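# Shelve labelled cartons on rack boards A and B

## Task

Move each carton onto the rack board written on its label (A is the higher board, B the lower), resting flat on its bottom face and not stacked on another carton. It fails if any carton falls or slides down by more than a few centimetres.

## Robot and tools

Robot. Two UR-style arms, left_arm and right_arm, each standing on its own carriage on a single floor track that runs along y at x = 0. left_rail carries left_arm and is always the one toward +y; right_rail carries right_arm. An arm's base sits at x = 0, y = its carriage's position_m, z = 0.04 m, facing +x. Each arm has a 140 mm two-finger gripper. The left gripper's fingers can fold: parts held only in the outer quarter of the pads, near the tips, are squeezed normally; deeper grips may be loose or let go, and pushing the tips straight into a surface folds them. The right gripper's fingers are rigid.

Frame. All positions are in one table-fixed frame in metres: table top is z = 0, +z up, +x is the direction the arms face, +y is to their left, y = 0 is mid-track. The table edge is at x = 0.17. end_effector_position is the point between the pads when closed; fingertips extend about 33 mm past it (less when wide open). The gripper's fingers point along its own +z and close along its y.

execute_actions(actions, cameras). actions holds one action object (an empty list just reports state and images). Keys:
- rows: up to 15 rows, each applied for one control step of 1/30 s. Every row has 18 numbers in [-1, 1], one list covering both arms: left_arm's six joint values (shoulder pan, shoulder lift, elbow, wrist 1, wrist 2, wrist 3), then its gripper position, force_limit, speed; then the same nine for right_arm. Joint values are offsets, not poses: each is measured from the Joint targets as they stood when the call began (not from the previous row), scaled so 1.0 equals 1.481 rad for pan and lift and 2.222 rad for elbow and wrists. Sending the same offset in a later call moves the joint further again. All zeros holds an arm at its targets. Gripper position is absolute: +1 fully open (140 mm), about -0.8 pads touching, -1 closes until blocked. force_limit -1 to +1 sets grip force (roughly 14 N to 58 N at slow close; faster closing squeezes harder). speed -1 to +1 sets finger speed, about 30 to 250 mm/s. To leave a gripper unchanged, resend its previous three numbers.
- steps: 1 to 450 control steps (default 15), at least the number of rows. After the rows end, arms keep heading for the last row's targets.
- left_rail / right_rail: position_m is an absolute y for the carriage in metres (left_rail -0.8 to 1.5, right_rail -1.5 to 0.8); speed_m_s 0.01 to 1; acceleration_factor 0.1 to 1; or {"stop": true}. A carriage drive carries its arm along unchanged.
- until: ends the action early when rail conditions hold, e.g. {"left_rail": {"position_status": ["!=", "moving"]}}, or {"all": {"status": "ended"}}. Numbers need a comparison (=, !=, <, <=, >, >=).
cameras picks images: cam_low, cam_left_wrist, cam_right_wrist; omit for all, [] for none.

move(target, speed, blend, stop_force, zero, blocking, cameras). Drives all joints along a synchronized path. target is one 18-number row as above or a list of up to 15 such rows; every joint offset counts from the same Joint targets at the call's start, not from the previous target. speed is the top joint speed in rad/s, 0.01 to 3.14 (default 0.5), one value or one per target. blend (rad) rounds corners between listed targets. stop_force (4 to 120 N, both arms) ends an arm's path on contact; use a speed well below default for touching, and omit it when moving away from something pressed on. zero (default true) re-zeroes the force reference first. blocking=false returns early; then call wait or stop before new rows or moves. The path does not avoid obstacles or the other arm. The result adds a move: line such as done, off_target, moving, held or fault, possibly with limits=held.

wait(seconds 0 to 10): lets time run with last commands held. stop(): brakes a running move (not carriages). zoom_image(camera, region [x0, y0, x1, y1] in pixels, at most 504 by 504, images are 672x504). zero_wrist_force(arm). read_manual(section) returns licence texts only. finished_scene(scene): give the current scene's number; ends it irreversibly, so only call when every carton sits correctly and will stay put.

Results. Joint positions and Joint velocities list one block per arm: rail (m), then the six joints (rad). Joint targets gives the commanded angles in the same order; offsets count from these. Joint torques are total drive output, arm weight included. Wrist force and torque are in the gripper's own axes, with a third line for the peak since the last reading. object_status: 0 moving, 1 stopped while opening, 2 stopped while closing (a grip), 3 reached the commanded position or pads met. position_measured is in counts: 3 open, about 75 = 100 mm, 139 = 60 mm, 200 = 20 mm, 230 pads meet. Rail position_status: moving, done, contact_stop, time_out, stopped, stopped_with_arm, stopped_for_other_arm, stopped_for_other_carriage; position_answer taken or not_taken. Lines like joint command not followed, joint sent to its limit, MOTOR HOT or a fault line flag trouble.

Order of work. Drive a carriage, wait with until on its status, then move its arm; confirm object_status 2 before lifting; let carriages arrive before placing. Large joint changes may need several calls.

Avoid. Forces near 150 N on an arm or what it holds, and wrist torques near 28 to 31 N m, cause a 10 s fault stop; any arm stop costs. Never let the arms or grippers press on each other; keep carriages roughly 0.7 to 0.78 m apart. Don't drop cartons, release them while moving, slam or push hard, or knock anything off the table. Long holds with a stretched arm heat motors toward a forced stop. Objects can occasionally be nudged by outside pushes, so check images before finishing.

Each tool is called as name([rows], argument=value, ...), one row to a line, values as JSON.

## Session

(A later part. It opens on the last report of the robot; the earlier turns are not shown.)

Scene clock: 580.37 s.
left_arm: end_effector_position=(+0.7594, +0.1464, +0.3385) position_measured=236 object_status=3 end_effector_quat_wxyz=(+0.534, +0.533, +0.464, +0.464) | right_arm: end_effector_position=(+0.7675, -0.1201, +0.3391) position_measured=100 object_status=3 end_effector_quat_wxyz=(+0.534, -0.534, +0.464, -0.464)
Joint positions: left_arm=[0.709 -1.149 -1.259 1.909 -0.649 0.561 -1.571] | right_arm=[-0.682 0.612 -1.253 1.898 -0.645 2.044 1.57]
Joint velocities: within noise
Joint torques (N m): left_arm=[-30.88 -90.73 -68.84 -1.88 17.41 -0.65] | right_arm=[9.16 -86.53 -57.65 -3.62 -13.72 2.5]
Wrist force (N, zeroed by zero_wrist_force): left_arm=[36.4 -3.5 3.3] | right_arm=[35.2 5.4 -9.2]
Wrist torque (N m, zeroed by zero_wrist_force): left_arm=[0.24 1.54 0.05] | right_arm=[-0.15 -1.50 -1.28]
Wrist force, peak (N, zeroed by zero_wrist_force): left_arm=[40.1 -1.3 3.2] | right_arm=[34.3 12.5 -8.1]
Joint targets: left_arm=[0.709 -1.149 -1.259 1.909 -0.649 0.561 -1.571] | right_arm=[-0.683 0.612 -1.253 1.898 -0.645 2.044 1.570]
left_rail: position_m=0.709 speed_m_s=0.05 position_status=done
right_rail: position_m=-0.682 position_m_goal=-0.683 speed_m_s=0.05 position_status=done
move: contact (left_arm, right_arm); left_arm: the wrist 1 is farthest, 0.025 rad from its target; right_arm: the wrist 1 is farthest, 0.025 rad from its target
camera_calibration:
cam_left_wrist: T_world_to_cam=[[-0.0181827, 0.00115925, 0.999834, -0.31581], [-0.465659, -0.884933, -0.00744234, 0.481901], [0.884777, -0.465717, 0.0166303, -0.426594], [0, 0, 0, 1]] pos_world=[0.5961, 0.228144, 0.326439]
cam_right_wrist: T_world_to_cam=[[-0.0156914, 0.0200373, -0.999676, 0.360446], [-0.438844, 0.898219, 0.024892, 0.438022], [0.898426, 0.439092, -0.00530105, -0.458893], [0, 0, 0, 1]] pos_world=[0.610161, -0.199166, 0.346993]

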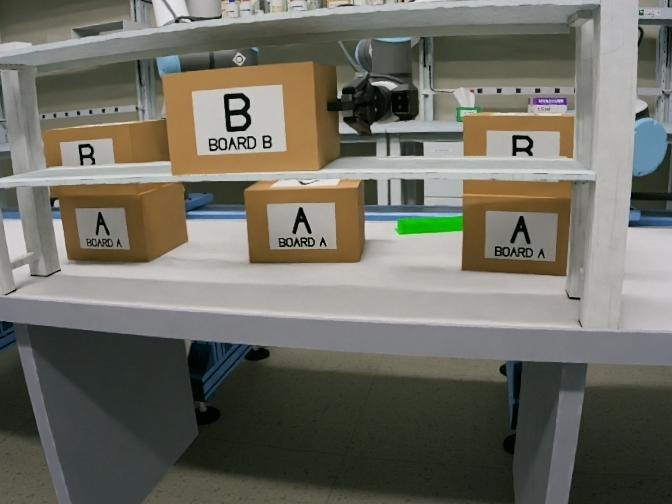

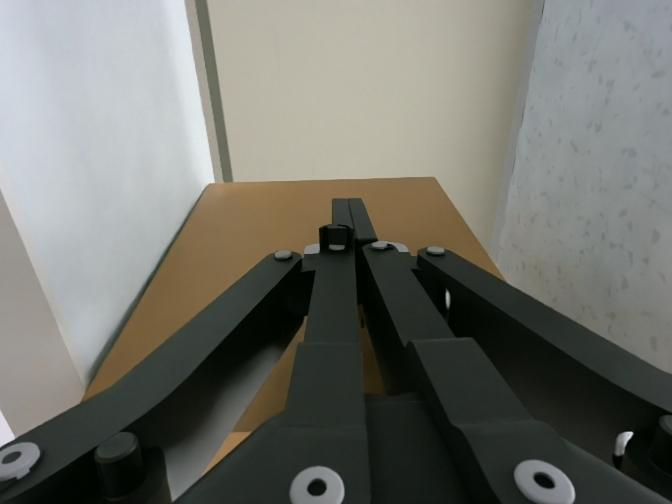

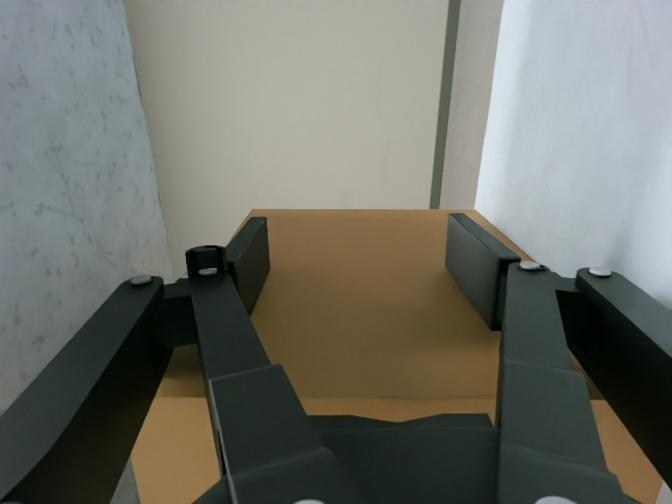

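execute_actions([
  {"left_rail":{"position_m":0.735,"speed_m_s":0.05},"right_rail":{"position_m":-0.708,"speed_m_s":0.05},"steps":150,"until":{"all":{"status":"ended"}}},
], cameras=["cam_low"])

move([
  [-0.1705,-0.1030,0.0687,-0.0005,-0.1136,0,-1,1,1,0.1140,-0.1031,0.0705,-0.0018,0.0756,0,0.23,1,1],
  [-0.3139,-0.2436,0.0248,0.1371,-0.2092,0,-1,1,1,0.2222,-0.2449,0.0281,0.1351,0.1477,0,0.23,1,1],
], speed=0.4, cameras=["cam_low"])

execute_actions([
  {"left_rail":{"position_m":0.235,"speed_m_s":0.4},"right_rail":{"position_m":-1.235,"speed_m_s":0.4},"steps":250,"until":{"all":{"status":"ended"}}},
], cameras=[])

move(target=[0,0.190,0.112,-0.2389,0,0,-1,1,1,0,0.190,0.1116,-0.2384,0,0,0.23,1,1], speed=0.4)

zero_wrist_force(arm="left_arm")

zero_wrist_force(arm="right_arm")

execute_actions([
  {"left_rail":{"position_m":0.202,"speed_m_s":0.04},"right_rail":{"position_m":-1.201,"speed_m_s":0.04},"steps":150,"until":{"all":{"status":"ended"}}},
])

Scene clock: 601.50 s.
left_arm: end_effector_position=(+0.7594, +0.1723, +0.3385) position_measured=236 object_status=3 end_effector_quat_wxyz=(+0.534, +0.533, +0.464, +0.464) | right_arm: end_effector_position=(+0.7674, -0.1456, +0.3392) position_measured=100 object_status=3 end_effector_quat_wxyz=(+0.534, -0.534, +0.464, -0.464)
Joint positions: left_arm=[0.735 -1.149 -1.259 1.909 -0.649 0.561 -1.571] | right_arm=[-0.708 0.612 -1.253 1.898 -0.645 2.044 1.57]
Joint velocities: within noise
Joint torques (N m): left_arm=[9.96 -89.72 -28.96 -3.25 -1.64 -0.49] | right_arm=[9.33 -72.05 -28.62 -5.81 2.91 2.58]
Wrist force (N, zeroed by zero_wrist_force): left_arm=[-0.3 0.4 -0.1] | right_arm=[2.1 -0.2 0.2]
Wrist torque (N m, zeroed by zero_wrist_force): left_arm=[0.14 0.12 0.01] | right_arm=[-0.07 -0.54 -0.05]
Wrist force, peak (N, zeroed by zero_wrist_force): left_arm=[36.7 -4.1 3.7] | right_arm=[35.5 6.5 -9.0]
Joint targets: left_arm=[0.735 -1.149 -1.259 1.909 -0.649 0.561 -1.571] | right_arm=[-0.708 0.612 -1.253 1.898 -0.645 2.044 1.570]
Tool commands: left_gripper/position=-1.0 left_gripper/force_limit=+1.0 left_gripper/speed=+1.0 right_gripper/position=+0.23 right_gripper/force_limit=+1.0 right_gripper/speed=+1.0
left_rail: position_m=0.735 speed_m_s=0.05 position_status=done
right_rail: position_m=-0.708 speed_m_s=0.05 position_status=done
Images, in order (width x height): cam_low 672x504.

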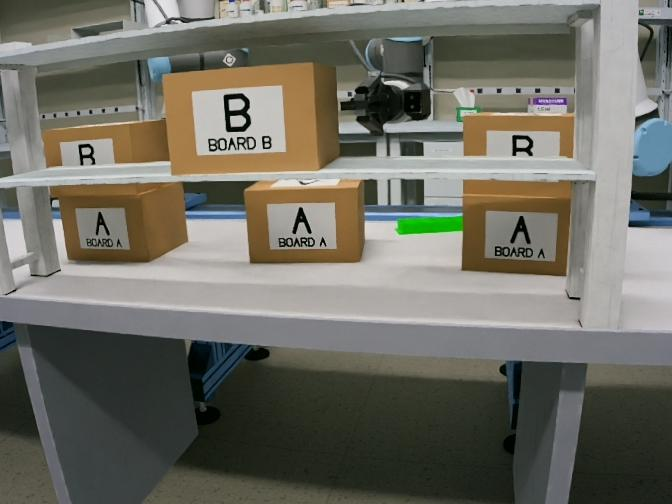

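Scene clock: 603.57 s.
left_arm: end_effector_position=(+0.4894, +0.1726, +0.5201) position_measured=236 object_status=3 end_effector_quat_wxyz=(+0.534, +0.533, +0.464, +0.463) end_effector_velocity=(-0.001, +0.001, +0.001) end_effector_angular_velocity=(+0.002, +0.000, +0.000) | right_arm: end_effector_position=(+0.4969, -0.1453, +0.5196) position_measured=100 object_status=3 end_effector_quat_wxyz=(+0.534, -0.534, +0.464, -0.464)
Joint positions: left_arm=[0.735 -1.614 -1.62 1.964 -0.345 0.097 -1.571] | right_arm=[-0.708 0.941 -1.616 1.961 -0.345 2.372 1.57]
Joint velocities: left_arm=[0 -0.002 -0.003 0 0.005 -0.002 0] | right_arm=[within noise]
Joint torques (N m): left_arm=[-14.57 -64.14 -57.74 2.41 -2.52 -0.65] | right_arm=[15.2 -57.21 -49 0.85 3.7 2.68]
Wrist force (N, zeroed by zero_wrist_force): left_arm=[0.2 0.1 0.1] | right_arm=[2.2 -0.1 -0.7]
Wrist torque (N m, zeroed by zero_wrist_force): left_arm=[0.05 -0.03 0.00] | right_arm=[-0.07 -0.50 -0.07]
Wrist force, peak (N, zeroed by zero_wrist_force): left_arm=[-1.0 0.1 -3.4] | right_arm=[2.9 0.0 2.8]
Joint targets: left_arm=[0.735 -1.614 -1.620 1.964 -0.345 0.097 -1.571] | right_arm=[-0.708 0.942 -1.616 1.961 -0.345 2.372 1.570]
left_rail: position_m=0.735 speed_m_s=0.05 position_status=done
right_rail: position_m=-0.708 speed_m_s=0.05 position_status=done
move: done
Images, in order (width x height): cam_low 672x504.

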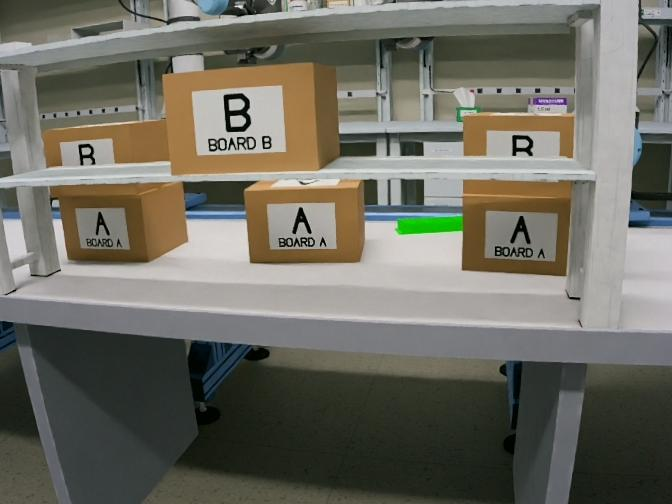

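Scene clock: 606.63 s.
left_arm: end_effector_position=(+0.4894, -0.3274, +0.5203) position_measured=236 object_status=3 end_effector_quat_wxyz=(+0.534, +0.533, +0.464, +0.463) | right_arm: end_effector_position=(+0.4968, -0.6722, +0.5197) position_measured=100 object_status=3 end_effector_quat_wxyz=(+0.534, -0.534, +0.464, -0.464) end_effector_velocity=(+0.000, +0.000, +0.000) end_effector_angular_velocity=(+0.002, +0.000, +0.002)
Joint positions: left_arm=[0.235 -1.614 -1.62 1.964 -0.345 0.097 -1.571] | right_arm=[-1.235 0.942 -1.616 1.961 -0.345 2.372 1.57]
Joint velocities: left_arm=[within noise] | right_arm=[-0.001 0 -0.001 0 0 -0.002 0.002]
Joint torques (N m): left_arm=[-3.2 -60.34 -52.18 1.82 -1.99 -0.54] | right_arm=[9.44 -36.34 -39.19 0.56 2.36 2.54]
Wrist force (N, zeroed by zero_wrist_force): left_arm=[-0.1 0.2 0.0] | right_arm=[2.0 -0.2 -0.8]
Wrist torque (N m, zeroed by zero_wrist_force): left_arm=[0.07 0.03 -0.01] | right_arm=[-0.08 -0.47 -0.07]
Wrist force, peak (N, zeroed by zero_wrist_force): left_arm=[1.2 0.1 -0.2] | right_arm=[2.9 -0.1 -0.7]
Joint targets: left_arm=[0.235 -1.614 -1.620 1.964 -0.345 0.097 -1.571] | right_arm=[-1.235 0.942 -1.616 1.961 -0.345 2.372 1.570]
Tool commands: left_gripper/position=-1.0 left_gripper/force_limit=+1.0 left_gripper/speed=+1.0 right_gripper/position=+0.23 right_gripper/force_limit=+1.0 right_gripper/speed=+1.0
left_rail: position_m=0.235 speed_m_s=0.40 position_status=done
right_rail: position_m=-1.235 speed_m_s=0.40 position_status=done
No camera images: "cameras" was empty.

Scene clock: 608.57 s.
left_arm: end_effector_position=(+0.4894, -0.3273, +0.2590) position_measured=236 object_status=3 end_effector_quat_wxyz=(+0.534, +0.533, +0.464, +0.463) | right_arm: end_effector_position=(+0.4967, -0.6724, +0.2582) position_measured=100 object_status=3 end_effector_quat_wxyz=(+0.534, -0.534, +0.464, -0.464)
Joint positions: left_arm=[0.235 -1.614 -1.339 2.213 -0.876 0.097 -1.571] | right_arm=[-1.235 0.942 -1.334 2.209 -0.875 2.372 1.57]
Joint velocities: within noise
Joint torques (N m): left_arm=[10.99 -33.61 -20.09 -3.06 -1.09 -0.46] | right_arm=[7.34 -43.76 -20.31 -6.59 1.63 2.33]
Wrist force (N, zeroed by zero_wrist_force): left_arm=[0.0 0.0 -0.2] | right_arm=[1.7 0.2 -0.6]
Wrist torque (N m, zeroed by zero_wrist_force): left_arm=[0.02 0.00 0.01] | right_arm=[0.00 -0.40 -0.05]
Wrist force, peak (N, zeroed by zero_wrist_force): left_arm=[-0.1 2.4 -0.3] | right_arm=[2.2 2.5 -0.8]
Joint targets: left_arm=[0.235 -1.614 -1.339 2.213 -0.876 0.097 -1.571] | right_arm=[-1.235 0.942 -1.334 2.209 -0.875 2.372 1.570]
left_rail: position_m=0.235 speed_m_s=0.40 position_status=done
right_rail: position_m=-1.235 speed_m_s=0.40 position_status=done
move: done
camera_calibration:
cam_left_wrist: T_world_to_cam=[[-0.0180912, 0.00281304, 0.999832, -0.240113], [-0.46589, -0.884822, -0.00594046, -0.0639286], [0.884657, -0.46592, 0.017318, -0.407081], [0, 0, 0, 1]] pos_world=[0.325999, -0.245557, 0.246743]
cam_right_wrist: T_world_to_cam=[[-0.0154362, 0.0203773, -0.999673, 0.286563], [-0.439654, 0.897816, 0.0250899, 0.817333], [0.898034, 0.439898, -0.00489996, 0.0270683], [0, 0, 0, 1]] pos_world=[0.339459, -0.751561, 0.266095]

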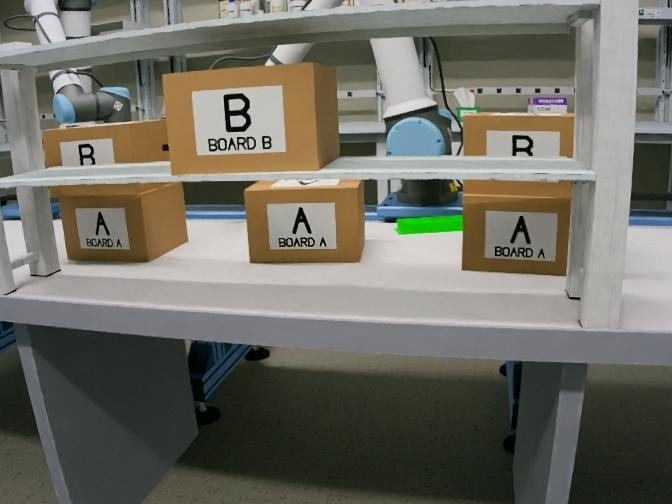

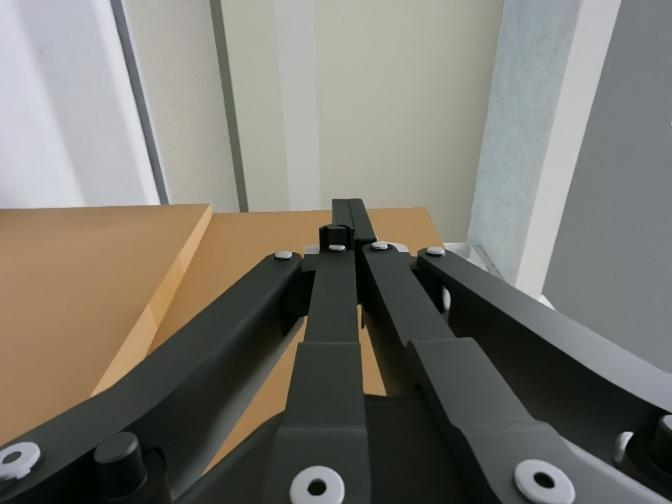

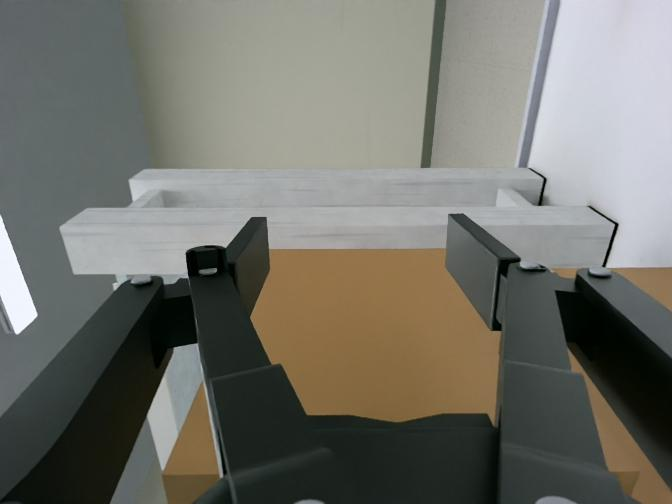

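Wrist force sensor zeroed.

Wrist force sensor zeroed.

Scene clock: 609.80 s.
left_arm: end_effector_position=(+0.4894, -0.3603, +0.2589) position_measured=236 object_status=3 end_effector_quat_wxyz=(+0.534, +0.533, +0.464, +0.463) | right_arm: end_effector_position=(+0.4967, -0.6384, +0.2581) position_measured=100 object_status=3 end_effector_quat_wxyz=(+0.534, -0.534, +0.464, -0.464)
Joint positions: left_arm=[0.202 -1.614 -1.339 2.213 -0.876 0.097 -1.571] | right_arm=[-1.201 0.942 -1.334 2.209 -0.875 2.372 1.57]
Joint velocities: within noise
Joint torques (N m): left_arm=[9.73 -37.18 -24.27 -2.02 -1.24 -0.44] | right_arm=[5.35 -45.27 -25.94 -5.5 0.74 2.64]
Wrist force (N, zeroed by zero_wrist_force): left_arm=[1.6 -0.4 -1.5] | right_arm=[0.0 0.2 0.2]
Wrist torque (N m, zeroed by zero_wrist_force): left_arm=[-0.07 0.02 0.00] | right_arm=[0.04 0.01 0.00]
Wrist force, peak (N, zeroed by zero_wrist_force): left_arm=[1.6 -0.4 -1.5] | right_arm=[1.0 0.4 -0.2]
Joint targets: left_arm=[0.202 -1.614 -1.339 2.213 -0.876 0.097 -1.571] | right_arm=[-1.201 0.942 -1.334 2.209 -0.875 2.372 1.570]
Tool commands: left_gripper/position=-1.0 left_gripper/force_limit=+1.0 left_gripper/speed=+1.0 right_gripper/position=+0.23 right_gripper/force_limit=+1.0 right_gripper/speed=+1.0
left_rail: position_m=0.202 speed_m_s=0.04 position_status=done
right_rail: position_m=-1.201 speed_m_s=0.04 position_status=done
camera_calibration:
cam_left_wrist: T_world_to_cam=[[-0.0180914, 0.00281395, 0.999832, -0.23992], [-0.465813, -0.884863, -0.00593824, -0.0931657], [0.884698, -0.465842, 0.0173192, -0.422446], [0, 0, 0, 1]] pos_world=[0.326, -0.278557, 0.246643]
cam_right_wrist: T_world_to_cam=[[-0.0155262, 0.0203338, -0.999673, 0.285769], [-0.439652, 0.897818, 0.0250904, 0.786809], [0.898034, 0.439898, -0.00499996, 0.012138], [0, 0, 0, 1]] pos_world=[0.339459, -0.717562, 0.265995]

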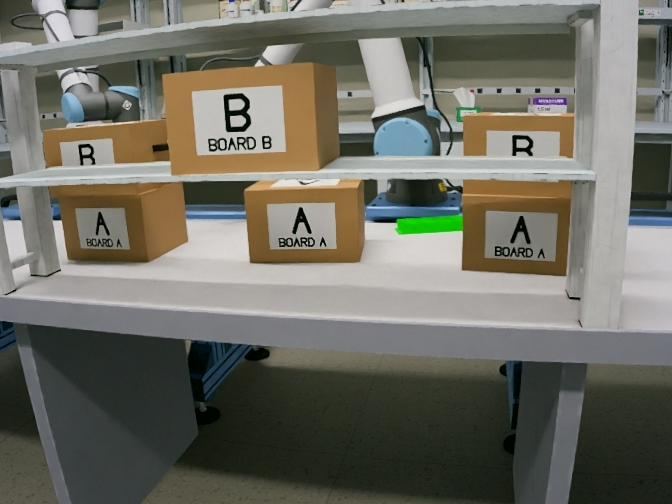

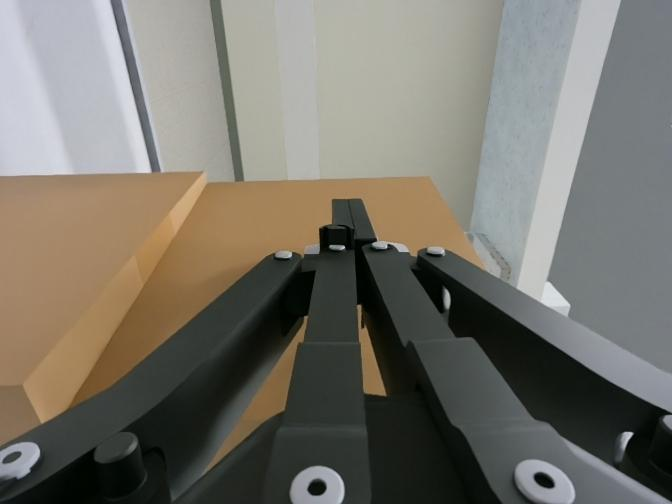

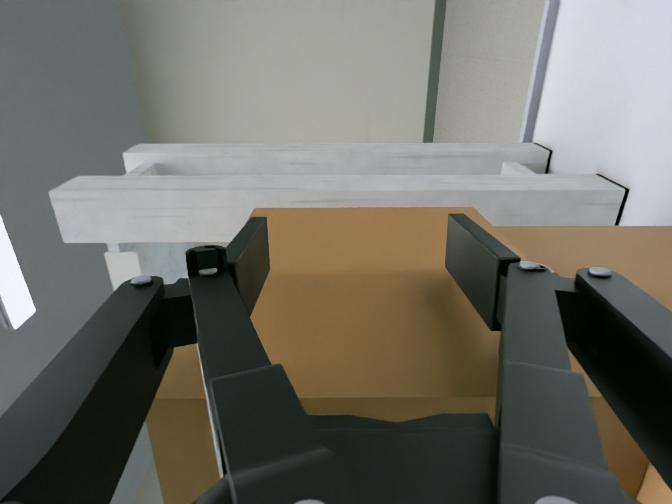

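execute_actions([
  {"left_rail":{"position_m":0.1965,"speed_m_s":0.03},"right_rail":{"position_m":-1.1955,"speed_m_s":0.03},"steps":150,"until":{"all":{"status":"ended"}}},
], cameras=[])

Scene clock: 620.47 s.
left_arm: end_effector_position=(+0.4894, -0.3658, +0.2589) position_measured=236 object_status=3 end_effector_quat_wxyz=(+0.534, +0.533, +0.465, +0.463) | right_arm: end_effector_position=(+0.4967, -0.6330, +0.2581) position_measured=100 object_status=3 end_effector_quat_wxyz=(+0.534, -0.534, +0.464, -0.464)
Joint positions: left_arm=[0.197 -1.614 -1.339 2.213 -0.876 0.097 -1.571] | right_arm=[-1.196 0.942 -1.334 2.209 -0.875 2.372 1.57]
Joint velocities: within noise
Joint torques (N m): left_arm=[3.17 -50.9 -31.08 0.39 2.57 -0.96] | right_arm=[3.31 -58.02 -34.6 -2.89 -0.96 2.36]
Wrist force (N, zeroed by zero_wrist_force): left_arm=[12.6 0.6 -0.2] | right_arm=[12.6 -1.9 -5.3]
Wrist torque (N m, zeroed by zero_wrist_force): left_arm=[-0.04 0.55 -0.02] | right_arm=[-0.36 -0.68 -0.56]
Wrist force, peak (N, zeroed by zero_wrist_force): left_arm=[13.0 1.8 -0.1] | right_arm=[13.1 -1.6 -5.7]
Joint targets: left_arm=[0.196 -1.614 -1.339 2.213 -0.876 0.097 -1.571] | right_arm=[-1.196 0.942 -1.334 2.209 -0.875 2.372 1.570]
Tool commands: left_gripper/position=-1.0 left_gripper/force_limit=+1.0 left_gripper/speed=+1.0 right_gripper/position=+0.23 right_gripper/force_limit=+1.0 right_gripper/speed=+1.0
left_rail: position_m=0.197 position_m_goal=0.196 speed_m_s=0.03 position_status=done
right_rail: position_m=-1.196 speed_m_s=0.03 position_status=done
No camera images: "cameras" was empty.

Add 2 mm each.

execute_actions([
  {"left_rail":{"position_m":0.194,"speed_m_s":0.03},"right_rail":{"position_m":-1.193,"speed_m_s":0.03},"steps":150,"until":{"all":{"status":"ended"}}},
], cameras=[])

move([
  [0,-0.0322,-0.0093,0.0316,0,0,-1,1,1,0,-0.0334,-0.0094,0.0316,0,0,0.23,1,1],
  [0,-0.0623,-0.0196,0.0621,0,0,-1,1,1,0,-0.0631,-0.0197,0.0617,0,0,0.23,1,1],
  [0,-0.0937,-0.0333,0.0967,0,0,-1,1,1,0,-0.0946,-0.0333,0.0964,0,0,0.23,1,1],
], speed=0.08, blend=0.01)

Scene clock: 626.47 s.
left_arm: end_effector_position=(+0.4894, -0.3682, +0.2589) position_measured=236 object_status=3 end_effector_quat_wxyz=(+0.534, +0.533, +0.464, +0.463) | right_arm: end_effector_position=(+0.4967, -0.6305, +0.2581) position_measured=100 object_status=3 end_effector_quat_wxyz=(+0.534, -0.534, +0.464, -0.464) end_effector_velocity=(+0.001, +0.000, +0.001) end_effector_angular_velocity=(+0.000, +0.000, +0.001)
Joint positions: left_arm=[0.194 -1.614 -1.339 2.213 -0.876 0.097 -1.571] | right_arm=[-1.193 0.942 -1.334 2.209 -0.875 2.372 1.57]
Joint velocities: left_arm=[within noise] | right_arm=[0.001 -0.001 -0.001 0 0 -0.002 0]
Joint torques (N m): left_arm=[-18.46 -65.01 -45.26 -2.72 9.19 -0.72] | right_arm=[-0.27 -50.74 -41.1 -2.26 -8.21 2.4]
Wrist force (N, zeroed by zero_wrist_force): left_arm=[44.6 8.8 0.8] | right_arm=[48.1 -14.1 -20.3]
Wrist torque (N m, zeroed by zero_wrist_force): left_arm=[-0.23 1.76 -0.14] | right_arm=[-0.93 -2.00 -1.26]
Wrist force, peak (N, zeroed by zero_wrist_force): left_arm=[44.6 8.8 0.8] | right_arm=[48.1 -14.1 -20.3]
Joint targets: left_arm=[0.194 -1.614 -1.339 2.213 -0.876 0.097 -1.571] | right_arm=[-1.193 0.942 -1.334 2.209 -0.875 2.372 1.570]
Tool commands: left_gripper/position=-1.0 left_gripper/force_limit=+1.0 left_gripper/speed=+1.0 right_gripper/position=+0.23 right_gripper/force_limit=+1.0 right_gripper/speed=+1.0
left_rail: position_m=0.194 speed_m_s=0.03 position_status=done
right_rail: position_m=-1.193 speed_m_s=0.03 position_status=done
No camera images: "cameras" was empty.

Scene clock: 629.57 s.
left_arm: end_effector_position=(+0.4894, -0.3685, +0.3598) position_measured=236 object_status=3 end_effector_quat_wxyz=(+0.534, +0.534, +0.464, +0.464) | right_arm: end_effector_position=(+0.4968, -0.6302, +0.3602) position_measured=100 object_status=3 end_effector_quat_wxyz=(+0.534, -0.534, +0.464, -0.464)
Joint positions: left_arm=[0.194 -1.614 -1.478 2.139 -0.661 0.097 -1.571] | right_arm=[-1.193 0.942 -1.474 2.135 -0.661 2.372 1.57]
Joint velocities: within noise
Joint torques (N m): left_arm=[-20.64 -63.45 -76.89 -1.51 16.01 -0.43] | right_arm=[12.91 -67.75 -71.72 -5.42 -20.33 2.56]
Wrist force (N, zeroed by zero_wrist_force): left_arm=[46.2 -5.2 3.8] | right_arm=[45.0 14.6 -14.3]
Wrist torque (N m, zeroed by zero_wrist_force): left_arm=[0.14 1.92 0.05] | right_arm=[-0.59 -1.61 -1.28]
Wrist force, peak (N, zeroed by zero_wrist_force): left_arm=[53.2 -6.0 3.8] | right_arm=[51.5 16.1 -15.4]
Joint targets: left_arm=[0.194 -1.614 -1.478 2.139 -0.661 0.097 -1.571] | right_arm=[-1.193 0.942 -1.474 2.135 -0.661 2.372 1.570]
left_rail: position_m=0.194 speed_m_s=0.03 position_status=done
right_rail: position_m=-1.193 speed_m_s=0.03 position_status=done
move: done
camera_calibration:
cam_left_wrist: T_world_to_cam=[[-0.0181939, 0.00071349, 0.999834, -0.341644], [-0.465807, -0.884852, -0.00784482, -0.0991544], [0.8847, -0.465872, 0.0164313, -0.427718], [0, 0, 0, 1]] pos_world=[0.326, -0.286755, 0.347838]
cam_right_wrist: T_world_to_cam=[[-0.0155262, 0.0203338, -0.999673, 0.38757], [-0.439652, 0.897818, 0.0250904, 0.776932], [0.898034, 0.439898, -0.00499996, 0.00895105], [0, 0, 0, 1]] pos_world=[0.339559, -0.709362, 0.367995]

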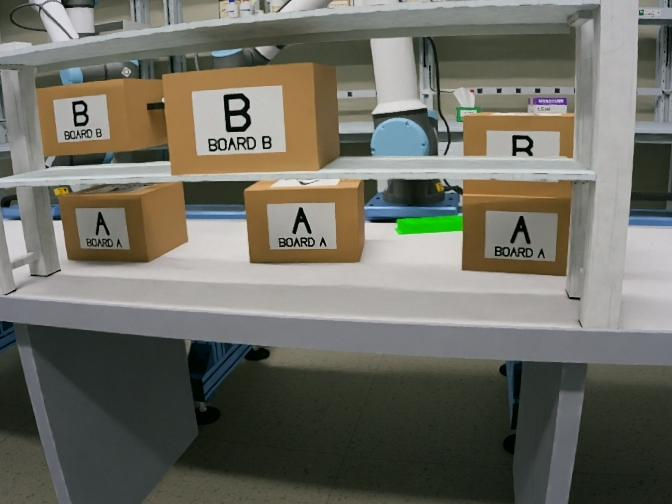

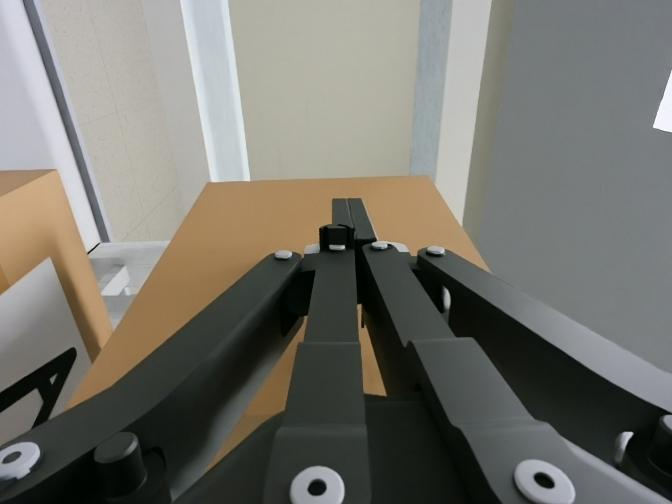

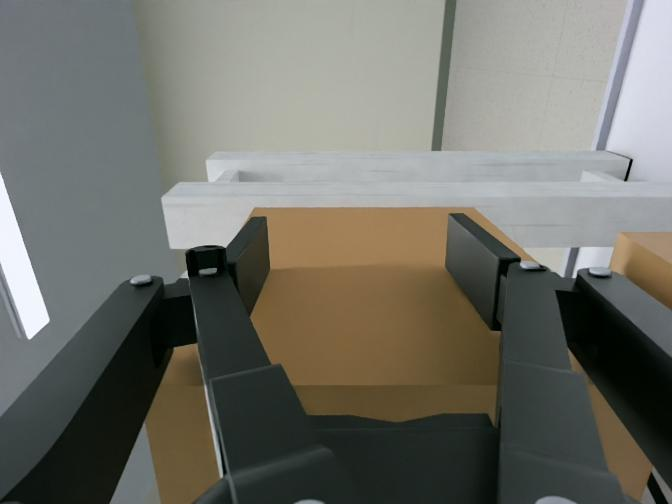

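execute_actions([
  {"left_rail":{"position_m":0.3715,"speed_m_s":0.1},"right_rail":{"position_m":-1.0155,"speed_m_s":0.1},"steps":200,"until":{"all":{"status":"ended"}}},
])

move([
  [0.0450,0.0120,-0.0088,0.0008,0.0300,0,-1,1,1,-0.0348,0.0124,-0.0093,0.0010,-0.0232,0,0.23,1,1],
  [0.0883,0.0253,-0.0191,0.0022,0.0589,0,-1,1,1,-0.0676,0.0261,-0.0199,0.0025,-0.0451,0,0.23,1,1],
  [0.1301,0.0399,-0.0307,0.0041,0.0867,0,-1,1,1,-0.0983,0.0410,-0.0320,0.0046,-0.0655,0,0.23,1,1],
  [0.1701,0.0558,-0.0438,0.0066,0.1134,0,-1,1,1,-0.1270,0.0573,-0.0454,0.0072,-0.0847,0,0.23,1,1],
  [0.2086,0.0730,-0.0584,0.0097,0.1391,0,-1,1,1,-0.1537,0.0748,-0.0603,0.0105,-0.1025,0,0.23,1,1],
  [0.2454,0.0916,-0.0743,0.0134,0.1636,0,-1,1,1,-0.1784,0.0936,-0.0766,0.0142,-0.1189,0,0.23,1,1],
  [0.2805,0.1113,-0.0917,0.0175,0.1870,0,-1,1,1,-0.2011,0.1137,-0.0943,0.0186,-0.1341,0,0.23,1,1],
  [0.3141,0.1324,-0.1105,0.0223,0.2094,0,-1,1,1,-0.2217,0.1350,-0.1134,0.0234,-0.1477,0,0.23,1,1],
], speed=0.12, blend=0.02)

Scene clock: 663.80 s.
left_arm: end_effector_position=(+0.4894, -0.1911, +0.3599) position_measured=236 object_status=3 end_effector_quat_wxyz=(+0.534, +0.534, +0.464, +0.464) end_effector_velocity=(+0.000, +0.002, +0.000) end_effector_angular_velocity=(-0.001, +0.000, +0.001) | right_arm: end_effector_position=(+0.4968, -0.4528, +0.3603) position_measured=100 object_status=3 end_effector_quat_wxyz=(+0.534, -0.534, +0.464, -0.464) end_effector_velocity=(+0.000, +0.001, +0.000) end_effector_angular_velocity=(+0.000, +0.000, +0.000)
Joint positions: left_arm=[0.371 -1.614 -1.478 2.139 -0.661 0.097 -1.571] | right_arm=[-1.016 0.942 -1.474 2.135 -0.661 2.372 1.57]
Joint velocities: left_arm=[0.001 0 -0.001 0.001 -0.001 -0.001 -0.001] | right_arm=[0.001 0 0 0 0 0 0.001]
Joint torques (N m): left_arm=[-24.32 -63.53 -62.9 -1.95 9.42 -1.23] | right_arm=[25.25 -45.26 -60.52 -6.91 -14.31 2.41]
Wrist force (N, zeroed by zero_wrist_force): left_arm=[46.8 -7.3 2.2] | right_arm=[45.6 13.0 -13.2]
Wrist torque (N m, zeroed by zero_wrist_force): left_arm=[0.19 1.91 0.09] | right_arm=[-0.49 -1.30 -0.84]
Wrist force, peak (N, zeroed by zero_wrist_force): left_arm=[47.7 -7.7 2.7] | right_arm=[46.2 13.8 -12.9]
Joint targets: left_arm=[0.371 -1.614 -1.478 2.139 -0.661 0.097 -1.571] | right_arm=[-1.015 0.942 -1.474 2.135 -0.661 2.372 1.570]
Tool commands: left_gripper/position=-1.0 left_gripper/force_limit=+1.0 left_gripper/speed=+1.0 right_gripper/position=+0.23 right_gripper/force_limit=+1.0 right_gripper/speed=+1.0
left_rail: position_m=0.371 speed_m_s=0.10 position_status=done
right_rail: position_m=-1.016 speed_m_s=0.10 position_status=done
camera_calibration:
cam_left_wrist: T_world_to_cam=[[-0.0181966, 0.00071379, 0.999834, -0.34187], [-0.465848, -0.88483, -0.00784658, 0.0579242], [0.884677, -0.465914, 0.0164334, -0.345026], [0, 0, 0, 1]] pos_world=[0.326, -0.109255, 0.347938]
cam_right_wrist: T_world_to_cam=[[-0.0155262, 0.0203338, -0.999673, 0.384063], [-0.439652, 0.897818, 0.0250904, 0.617657], [0.898034, 0.439898, -0.00499996, -0.0690863], [0, 0, 0, 1]] pos_world=[0.339559, -0.531962, 0.368095]

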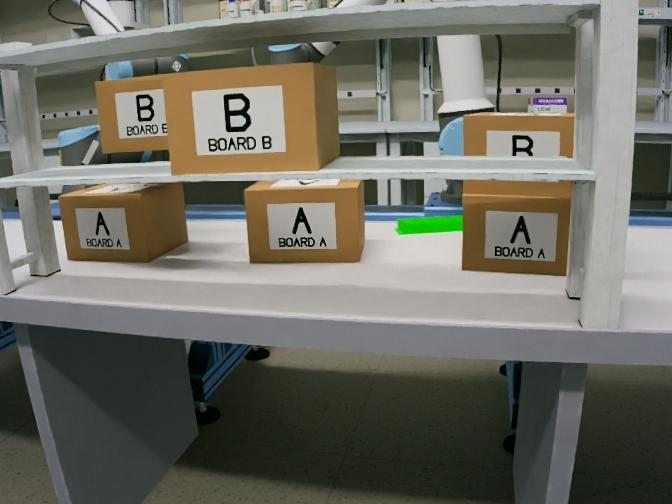

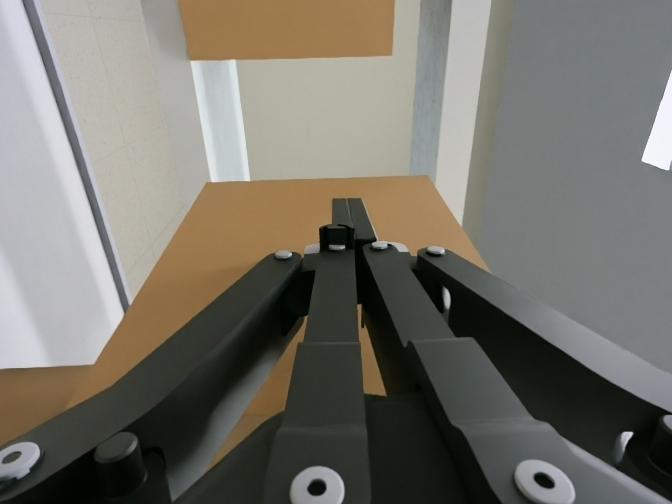

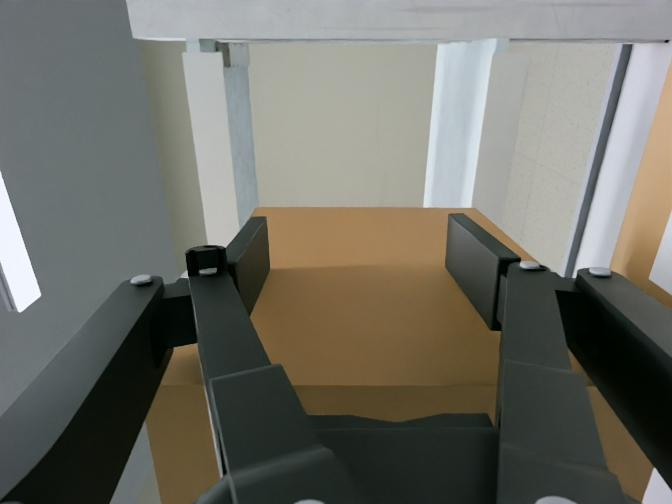

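Scene clock: 668.13 s.
left_arm: end_effector_position=(+0.7593, -0.1907, +0.3597) position_measured=236 object_status=3 end_effector_quat_wxyz=(+0.534, +0.534, +0.464, +0.464) | right_arm: end_effector_position=(+0.7668, -0.4526, +0.3604) position_measured=100 object_status=3 end_effector_quat_wxyz=(+0.534, -0.534, +0.464, -0.464)
Joint positions: left_arm=[0.372 -1.149 -1.282 1.893 -0.611 0.562 -1.571] | right_arm=[-1.015 0.613 -1.275 1.883 -0.609 2.044 1.57]
Joint velocities: within noise
Joint torques (N m): left_arm=[-27.99 -49.41 -73.71 -2.19 23.98 -0.68] | right_arm=[9.68 -72.12 -68.26 -5.09 -19.22 2.41]
Wrist force (N, zeroed by zero_wrist_force): left_arm=[42.4 -6.8 3.3] | right_arm=[41.4 14.2 -11.6]
Wrist torque (N m, zeroed by zero_wrist_force): left_arm=[0.24 1.75 0.05] | right_arm=[-0.60 -1.45 -1.11]
Wrist force, peak (N, zeroed by zero_wrist_force): left_arm=[53.3 -6.8 2.8] | right_arm=[51.7 14.5 -15.3]
Joint targets: left_arm=[0.371 -1.149 -1.282 1.893 -0.611 0.562 -1.571] | right_arm=[-1.015 0.613 -1.274 1.883 -0.609 2.044 1.570]
left_rail: position_m=0.372 position_m_goal=0.371 speed_m_s=0.10 position_status=done
right_rail: position_m=-1.015 position_m_goal=-1.016 speed_m_s=0.10 position_status=done
move: done
camera_calibration:
cam_left_wrist: T_world_to_cam=[[-0.0180205, 0.00061924, 0.999837, -0.336874], [-0.46585, -0.884829, -0.00784819, 0.183969], [0.88468, -0.465915, 0.0162335, -0.583678], [0, 0, 0, 1]] pos_world=[0.595999, -0.108955, 0.347738]
cam_right_wrist: T_world_to_cam=[[-0.0154782, 0.0202472, -0.999675, 0.388277], [-0.439452, 0.897918, 0.0249904, 0.73615], [0.898133, 0.439696, -0.00500049, -0.31181], [0, 0, 0, 1]] pos_world=[0.60956, -0.531763, 0.368195]

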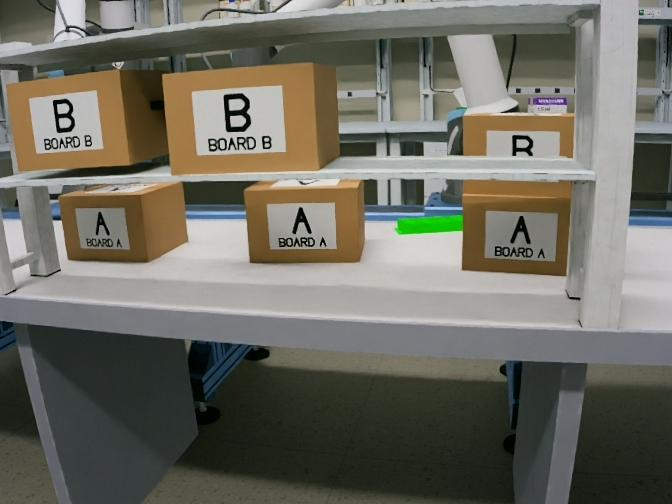

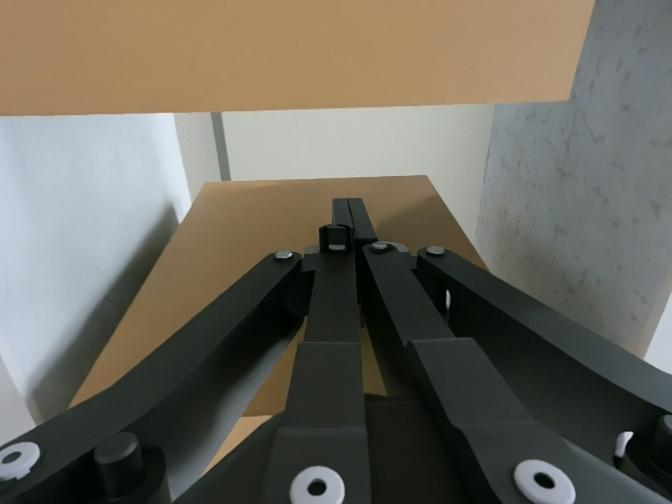

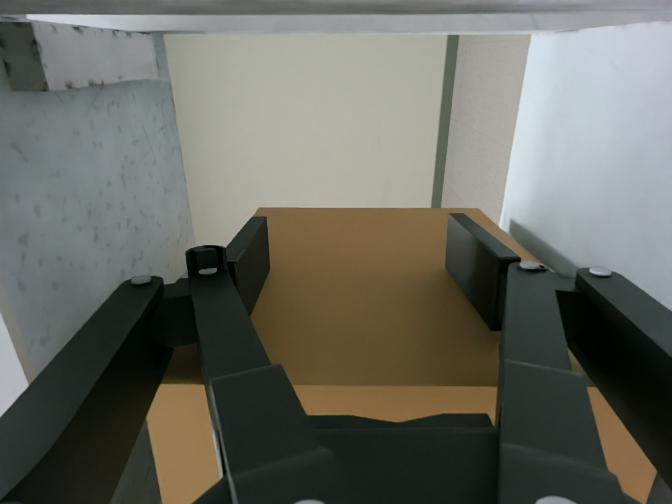

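Lower, release, retreat; go to the left stack.

move(target=[0,0.0246,0.0115,-0.0279,0,0,-1,1,1,0,0.0244,0.0115,-0.0277,0,0,0.23,1,1], speed=0.02, stop_force=7, cameras=["cam_low"])

execute_actions([
  {"left_rail":{"position_m":0.397,"speed_m_s":0.05},"right_rail":{"position_m":-1.041,"speed_m_s":0.05},"steps":150,"until":{"all":{"status":"ended"}}},
])

Scene clock: 679.57 s.
left_arm: end_effector_position=(+0.7596, -0.1910, +0.3402) position_measured=236 object_status=3 end_effector_quat_wxyz=(+0.534, +0.534, +0.464, +0.464) | right_arm: end_effector_position=(+0.7672, -0.4525, +0.3414) position_measured=100 object_status=3 end_effector_quat_wxyz=(+0.534, -0.534, +0.464, -0.464)
Joint positions: left_arm=[0.371 -1.149 -1.261 1.907 -0.646 0.562 -1.571] | right_arm=[-1.015 0.613 -1.255 1.897 -0.642 2.044 1.57]
Joint velocities: within noise
Joint torques (N m): left_arm=[-38.42 -86.31 -71.9 -2.15 23.01 -0.58] | right_arm=[14.42 -87.15 -62.3 -4.75 -18.75 2.18]
Wrist force (N, zeroed by zero_wrist_force): left_arm=[48.5 -2.3 4.3] | right_arm=[45.1 7.3 -13.3]
Wrist torque (N m, zeroed by zero_wrist_force): left_arm=[0.13 1.97 0.02] | right_arm=[-0.24 -2.01 -1.68]
Wrist force, peak (N, zeroed by zero_wrist_force): left_arm=[51.3 5.4 2.1] | right_arm=[45.0 14.1 -12.4]
Joint targets: left_arm=[0.371 -1.149 -1.261 1.907 -0.646 0.562 -1.571] | right_arm=[-1.015 0.613 -1.255 1.897 -0.642 2.044 1.570]
left_rail: position_m=0.371 speed_m_s=0.10 position_status=done
right_rail: position_m=-1.015 position_m_goal=-1.016 speed_m_s=0.10 position_status=done
move: contact (left_arm, right_arm); left_arm: the wrist 1 is farthest, 0.027 rad from its target; right_arm: the wrist 1 is farthest, 0.028 rad from its target
Images, in order (width x height): cam_low 672x504.

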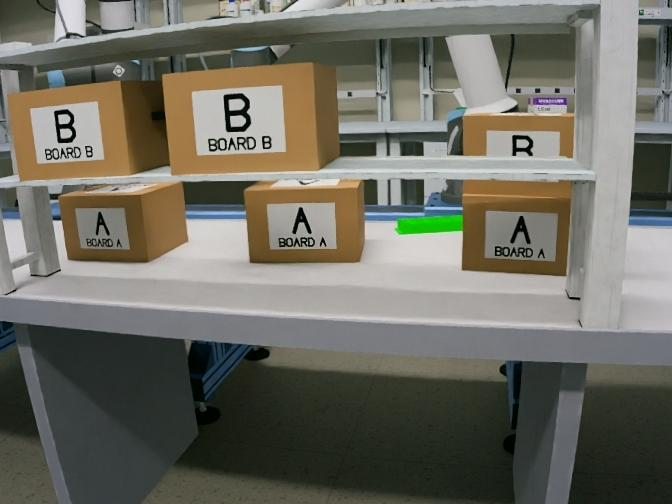

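Scene clock: 680.50 s.
left_arm: end_effector_position=(+0.7595, -0.1656, +0.3402) position_measured=236 object_status=3 end_effector_quat_wxyz=(+0.534, +0.534, +0.464, +0.464) | right_arm: end_effector_position=(+0.7672, -0.4779, +0.3414) position_measured=100 object_status=3 end_effector_quat_wxyz=(+0.534, -0.534, +0.464, -0.464)
Joint positions: left_arm=[0.397 -1.149 -1.261 1.907 -0.646 0.562 -1.571] | right_arm=[-1.041 0.613 -1.255 1.897 -0.642 2.044 1.57]
Joint velocities: within noise
Joint torques (N m): left_arm=[11.45 -87.06 -30.39 -3.19 -1.68 -1.24] | right_arm=[1.86 -70.83 -28.32 -5.39 2.84 2.51]
Wrist force (N, zeroed by zero_wrist_force): left_arm=[0.2 0.3 0.0] | right_arm=[1.2 2.5 1.6]
Wrist torque (N m, zeroed by zero_wrist_force): left_arm=[0.08 -0.02 0.01] | right_arm=[0.59 -0.35 0.01]
Wrist force, peak (N, zeroed by zero_wrist_force): left_arm=[48.6 -1.1 3.9] | right_arm=[45.2 7.3 -13.4]
Joint targets: left_arm=[0.397 -1.149 -1.261 1.907 -0.646 0.562 -1.571] | right_arm=[-1.041 0.613 -1.255 1.897 -0.642 2.044 1.570]
Tool commands: left_gripper/position=-1.0 left_gripper/force_limit=+1.0 left_gripper/speed=+1.0 right_gripper/position=+0.23 right_gripper/force_limit=+1.0 right_gripper/speed=+1.0
left_rail: position_m=0.397 speed_m_s=0.05 position_status=done
right_rail: position_m=-1.041 speed_m_s=0.05 position_status=done
camera_calibration:
cam_left_wrist: T_world_to_cam=[[-0.0180613, 0.000754588, 0.999837, -0.317353], [-0.465852, -0.884829, -0.00774747, 0.206174], [0.884679, -0.465915, 0.0163327, -0.571829], [0, 0, 0, 1]] pos_world=[0.596199, -0.0837553, 0.328238]
cam_right_wrist: T_world_to_cam=[[-0.0153, 0.0203323, -0.999676, 0.369741], [-0.439537, 0.897877, 0.0249889, 0.759547], [0.898094, 0.439777, -0.00480074, -0.301141], [0, 0, 0, 1]] pos_world=[0.60996, -0.557062, 0.349196]

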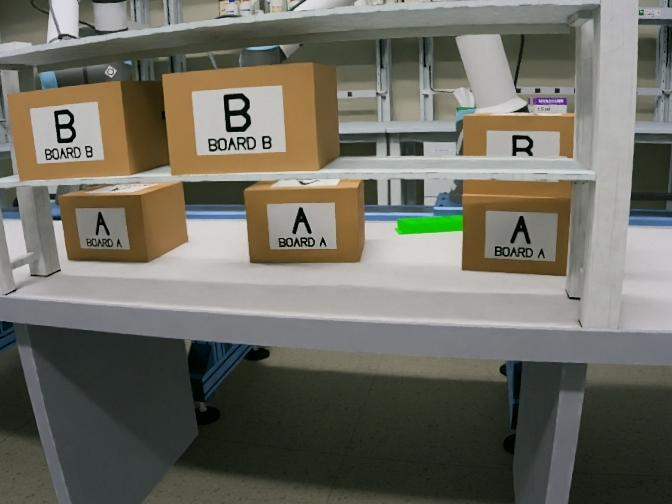

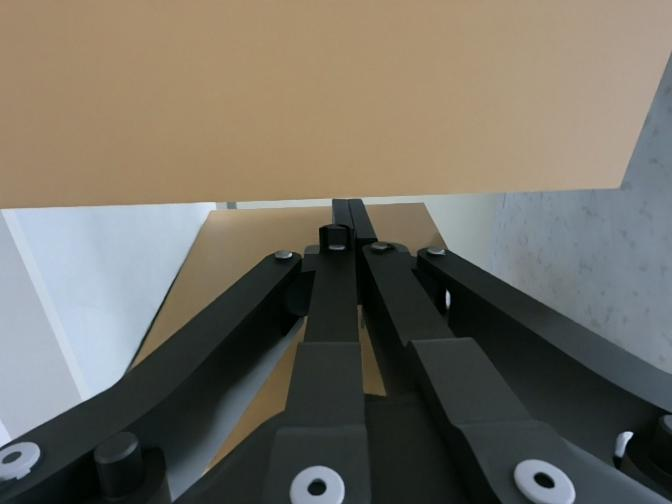

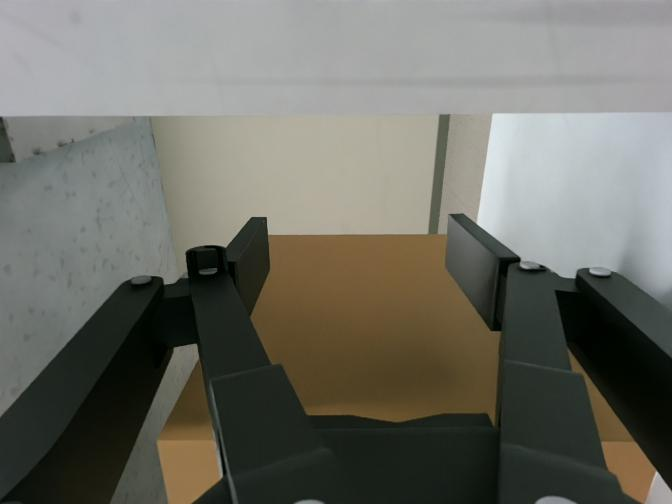

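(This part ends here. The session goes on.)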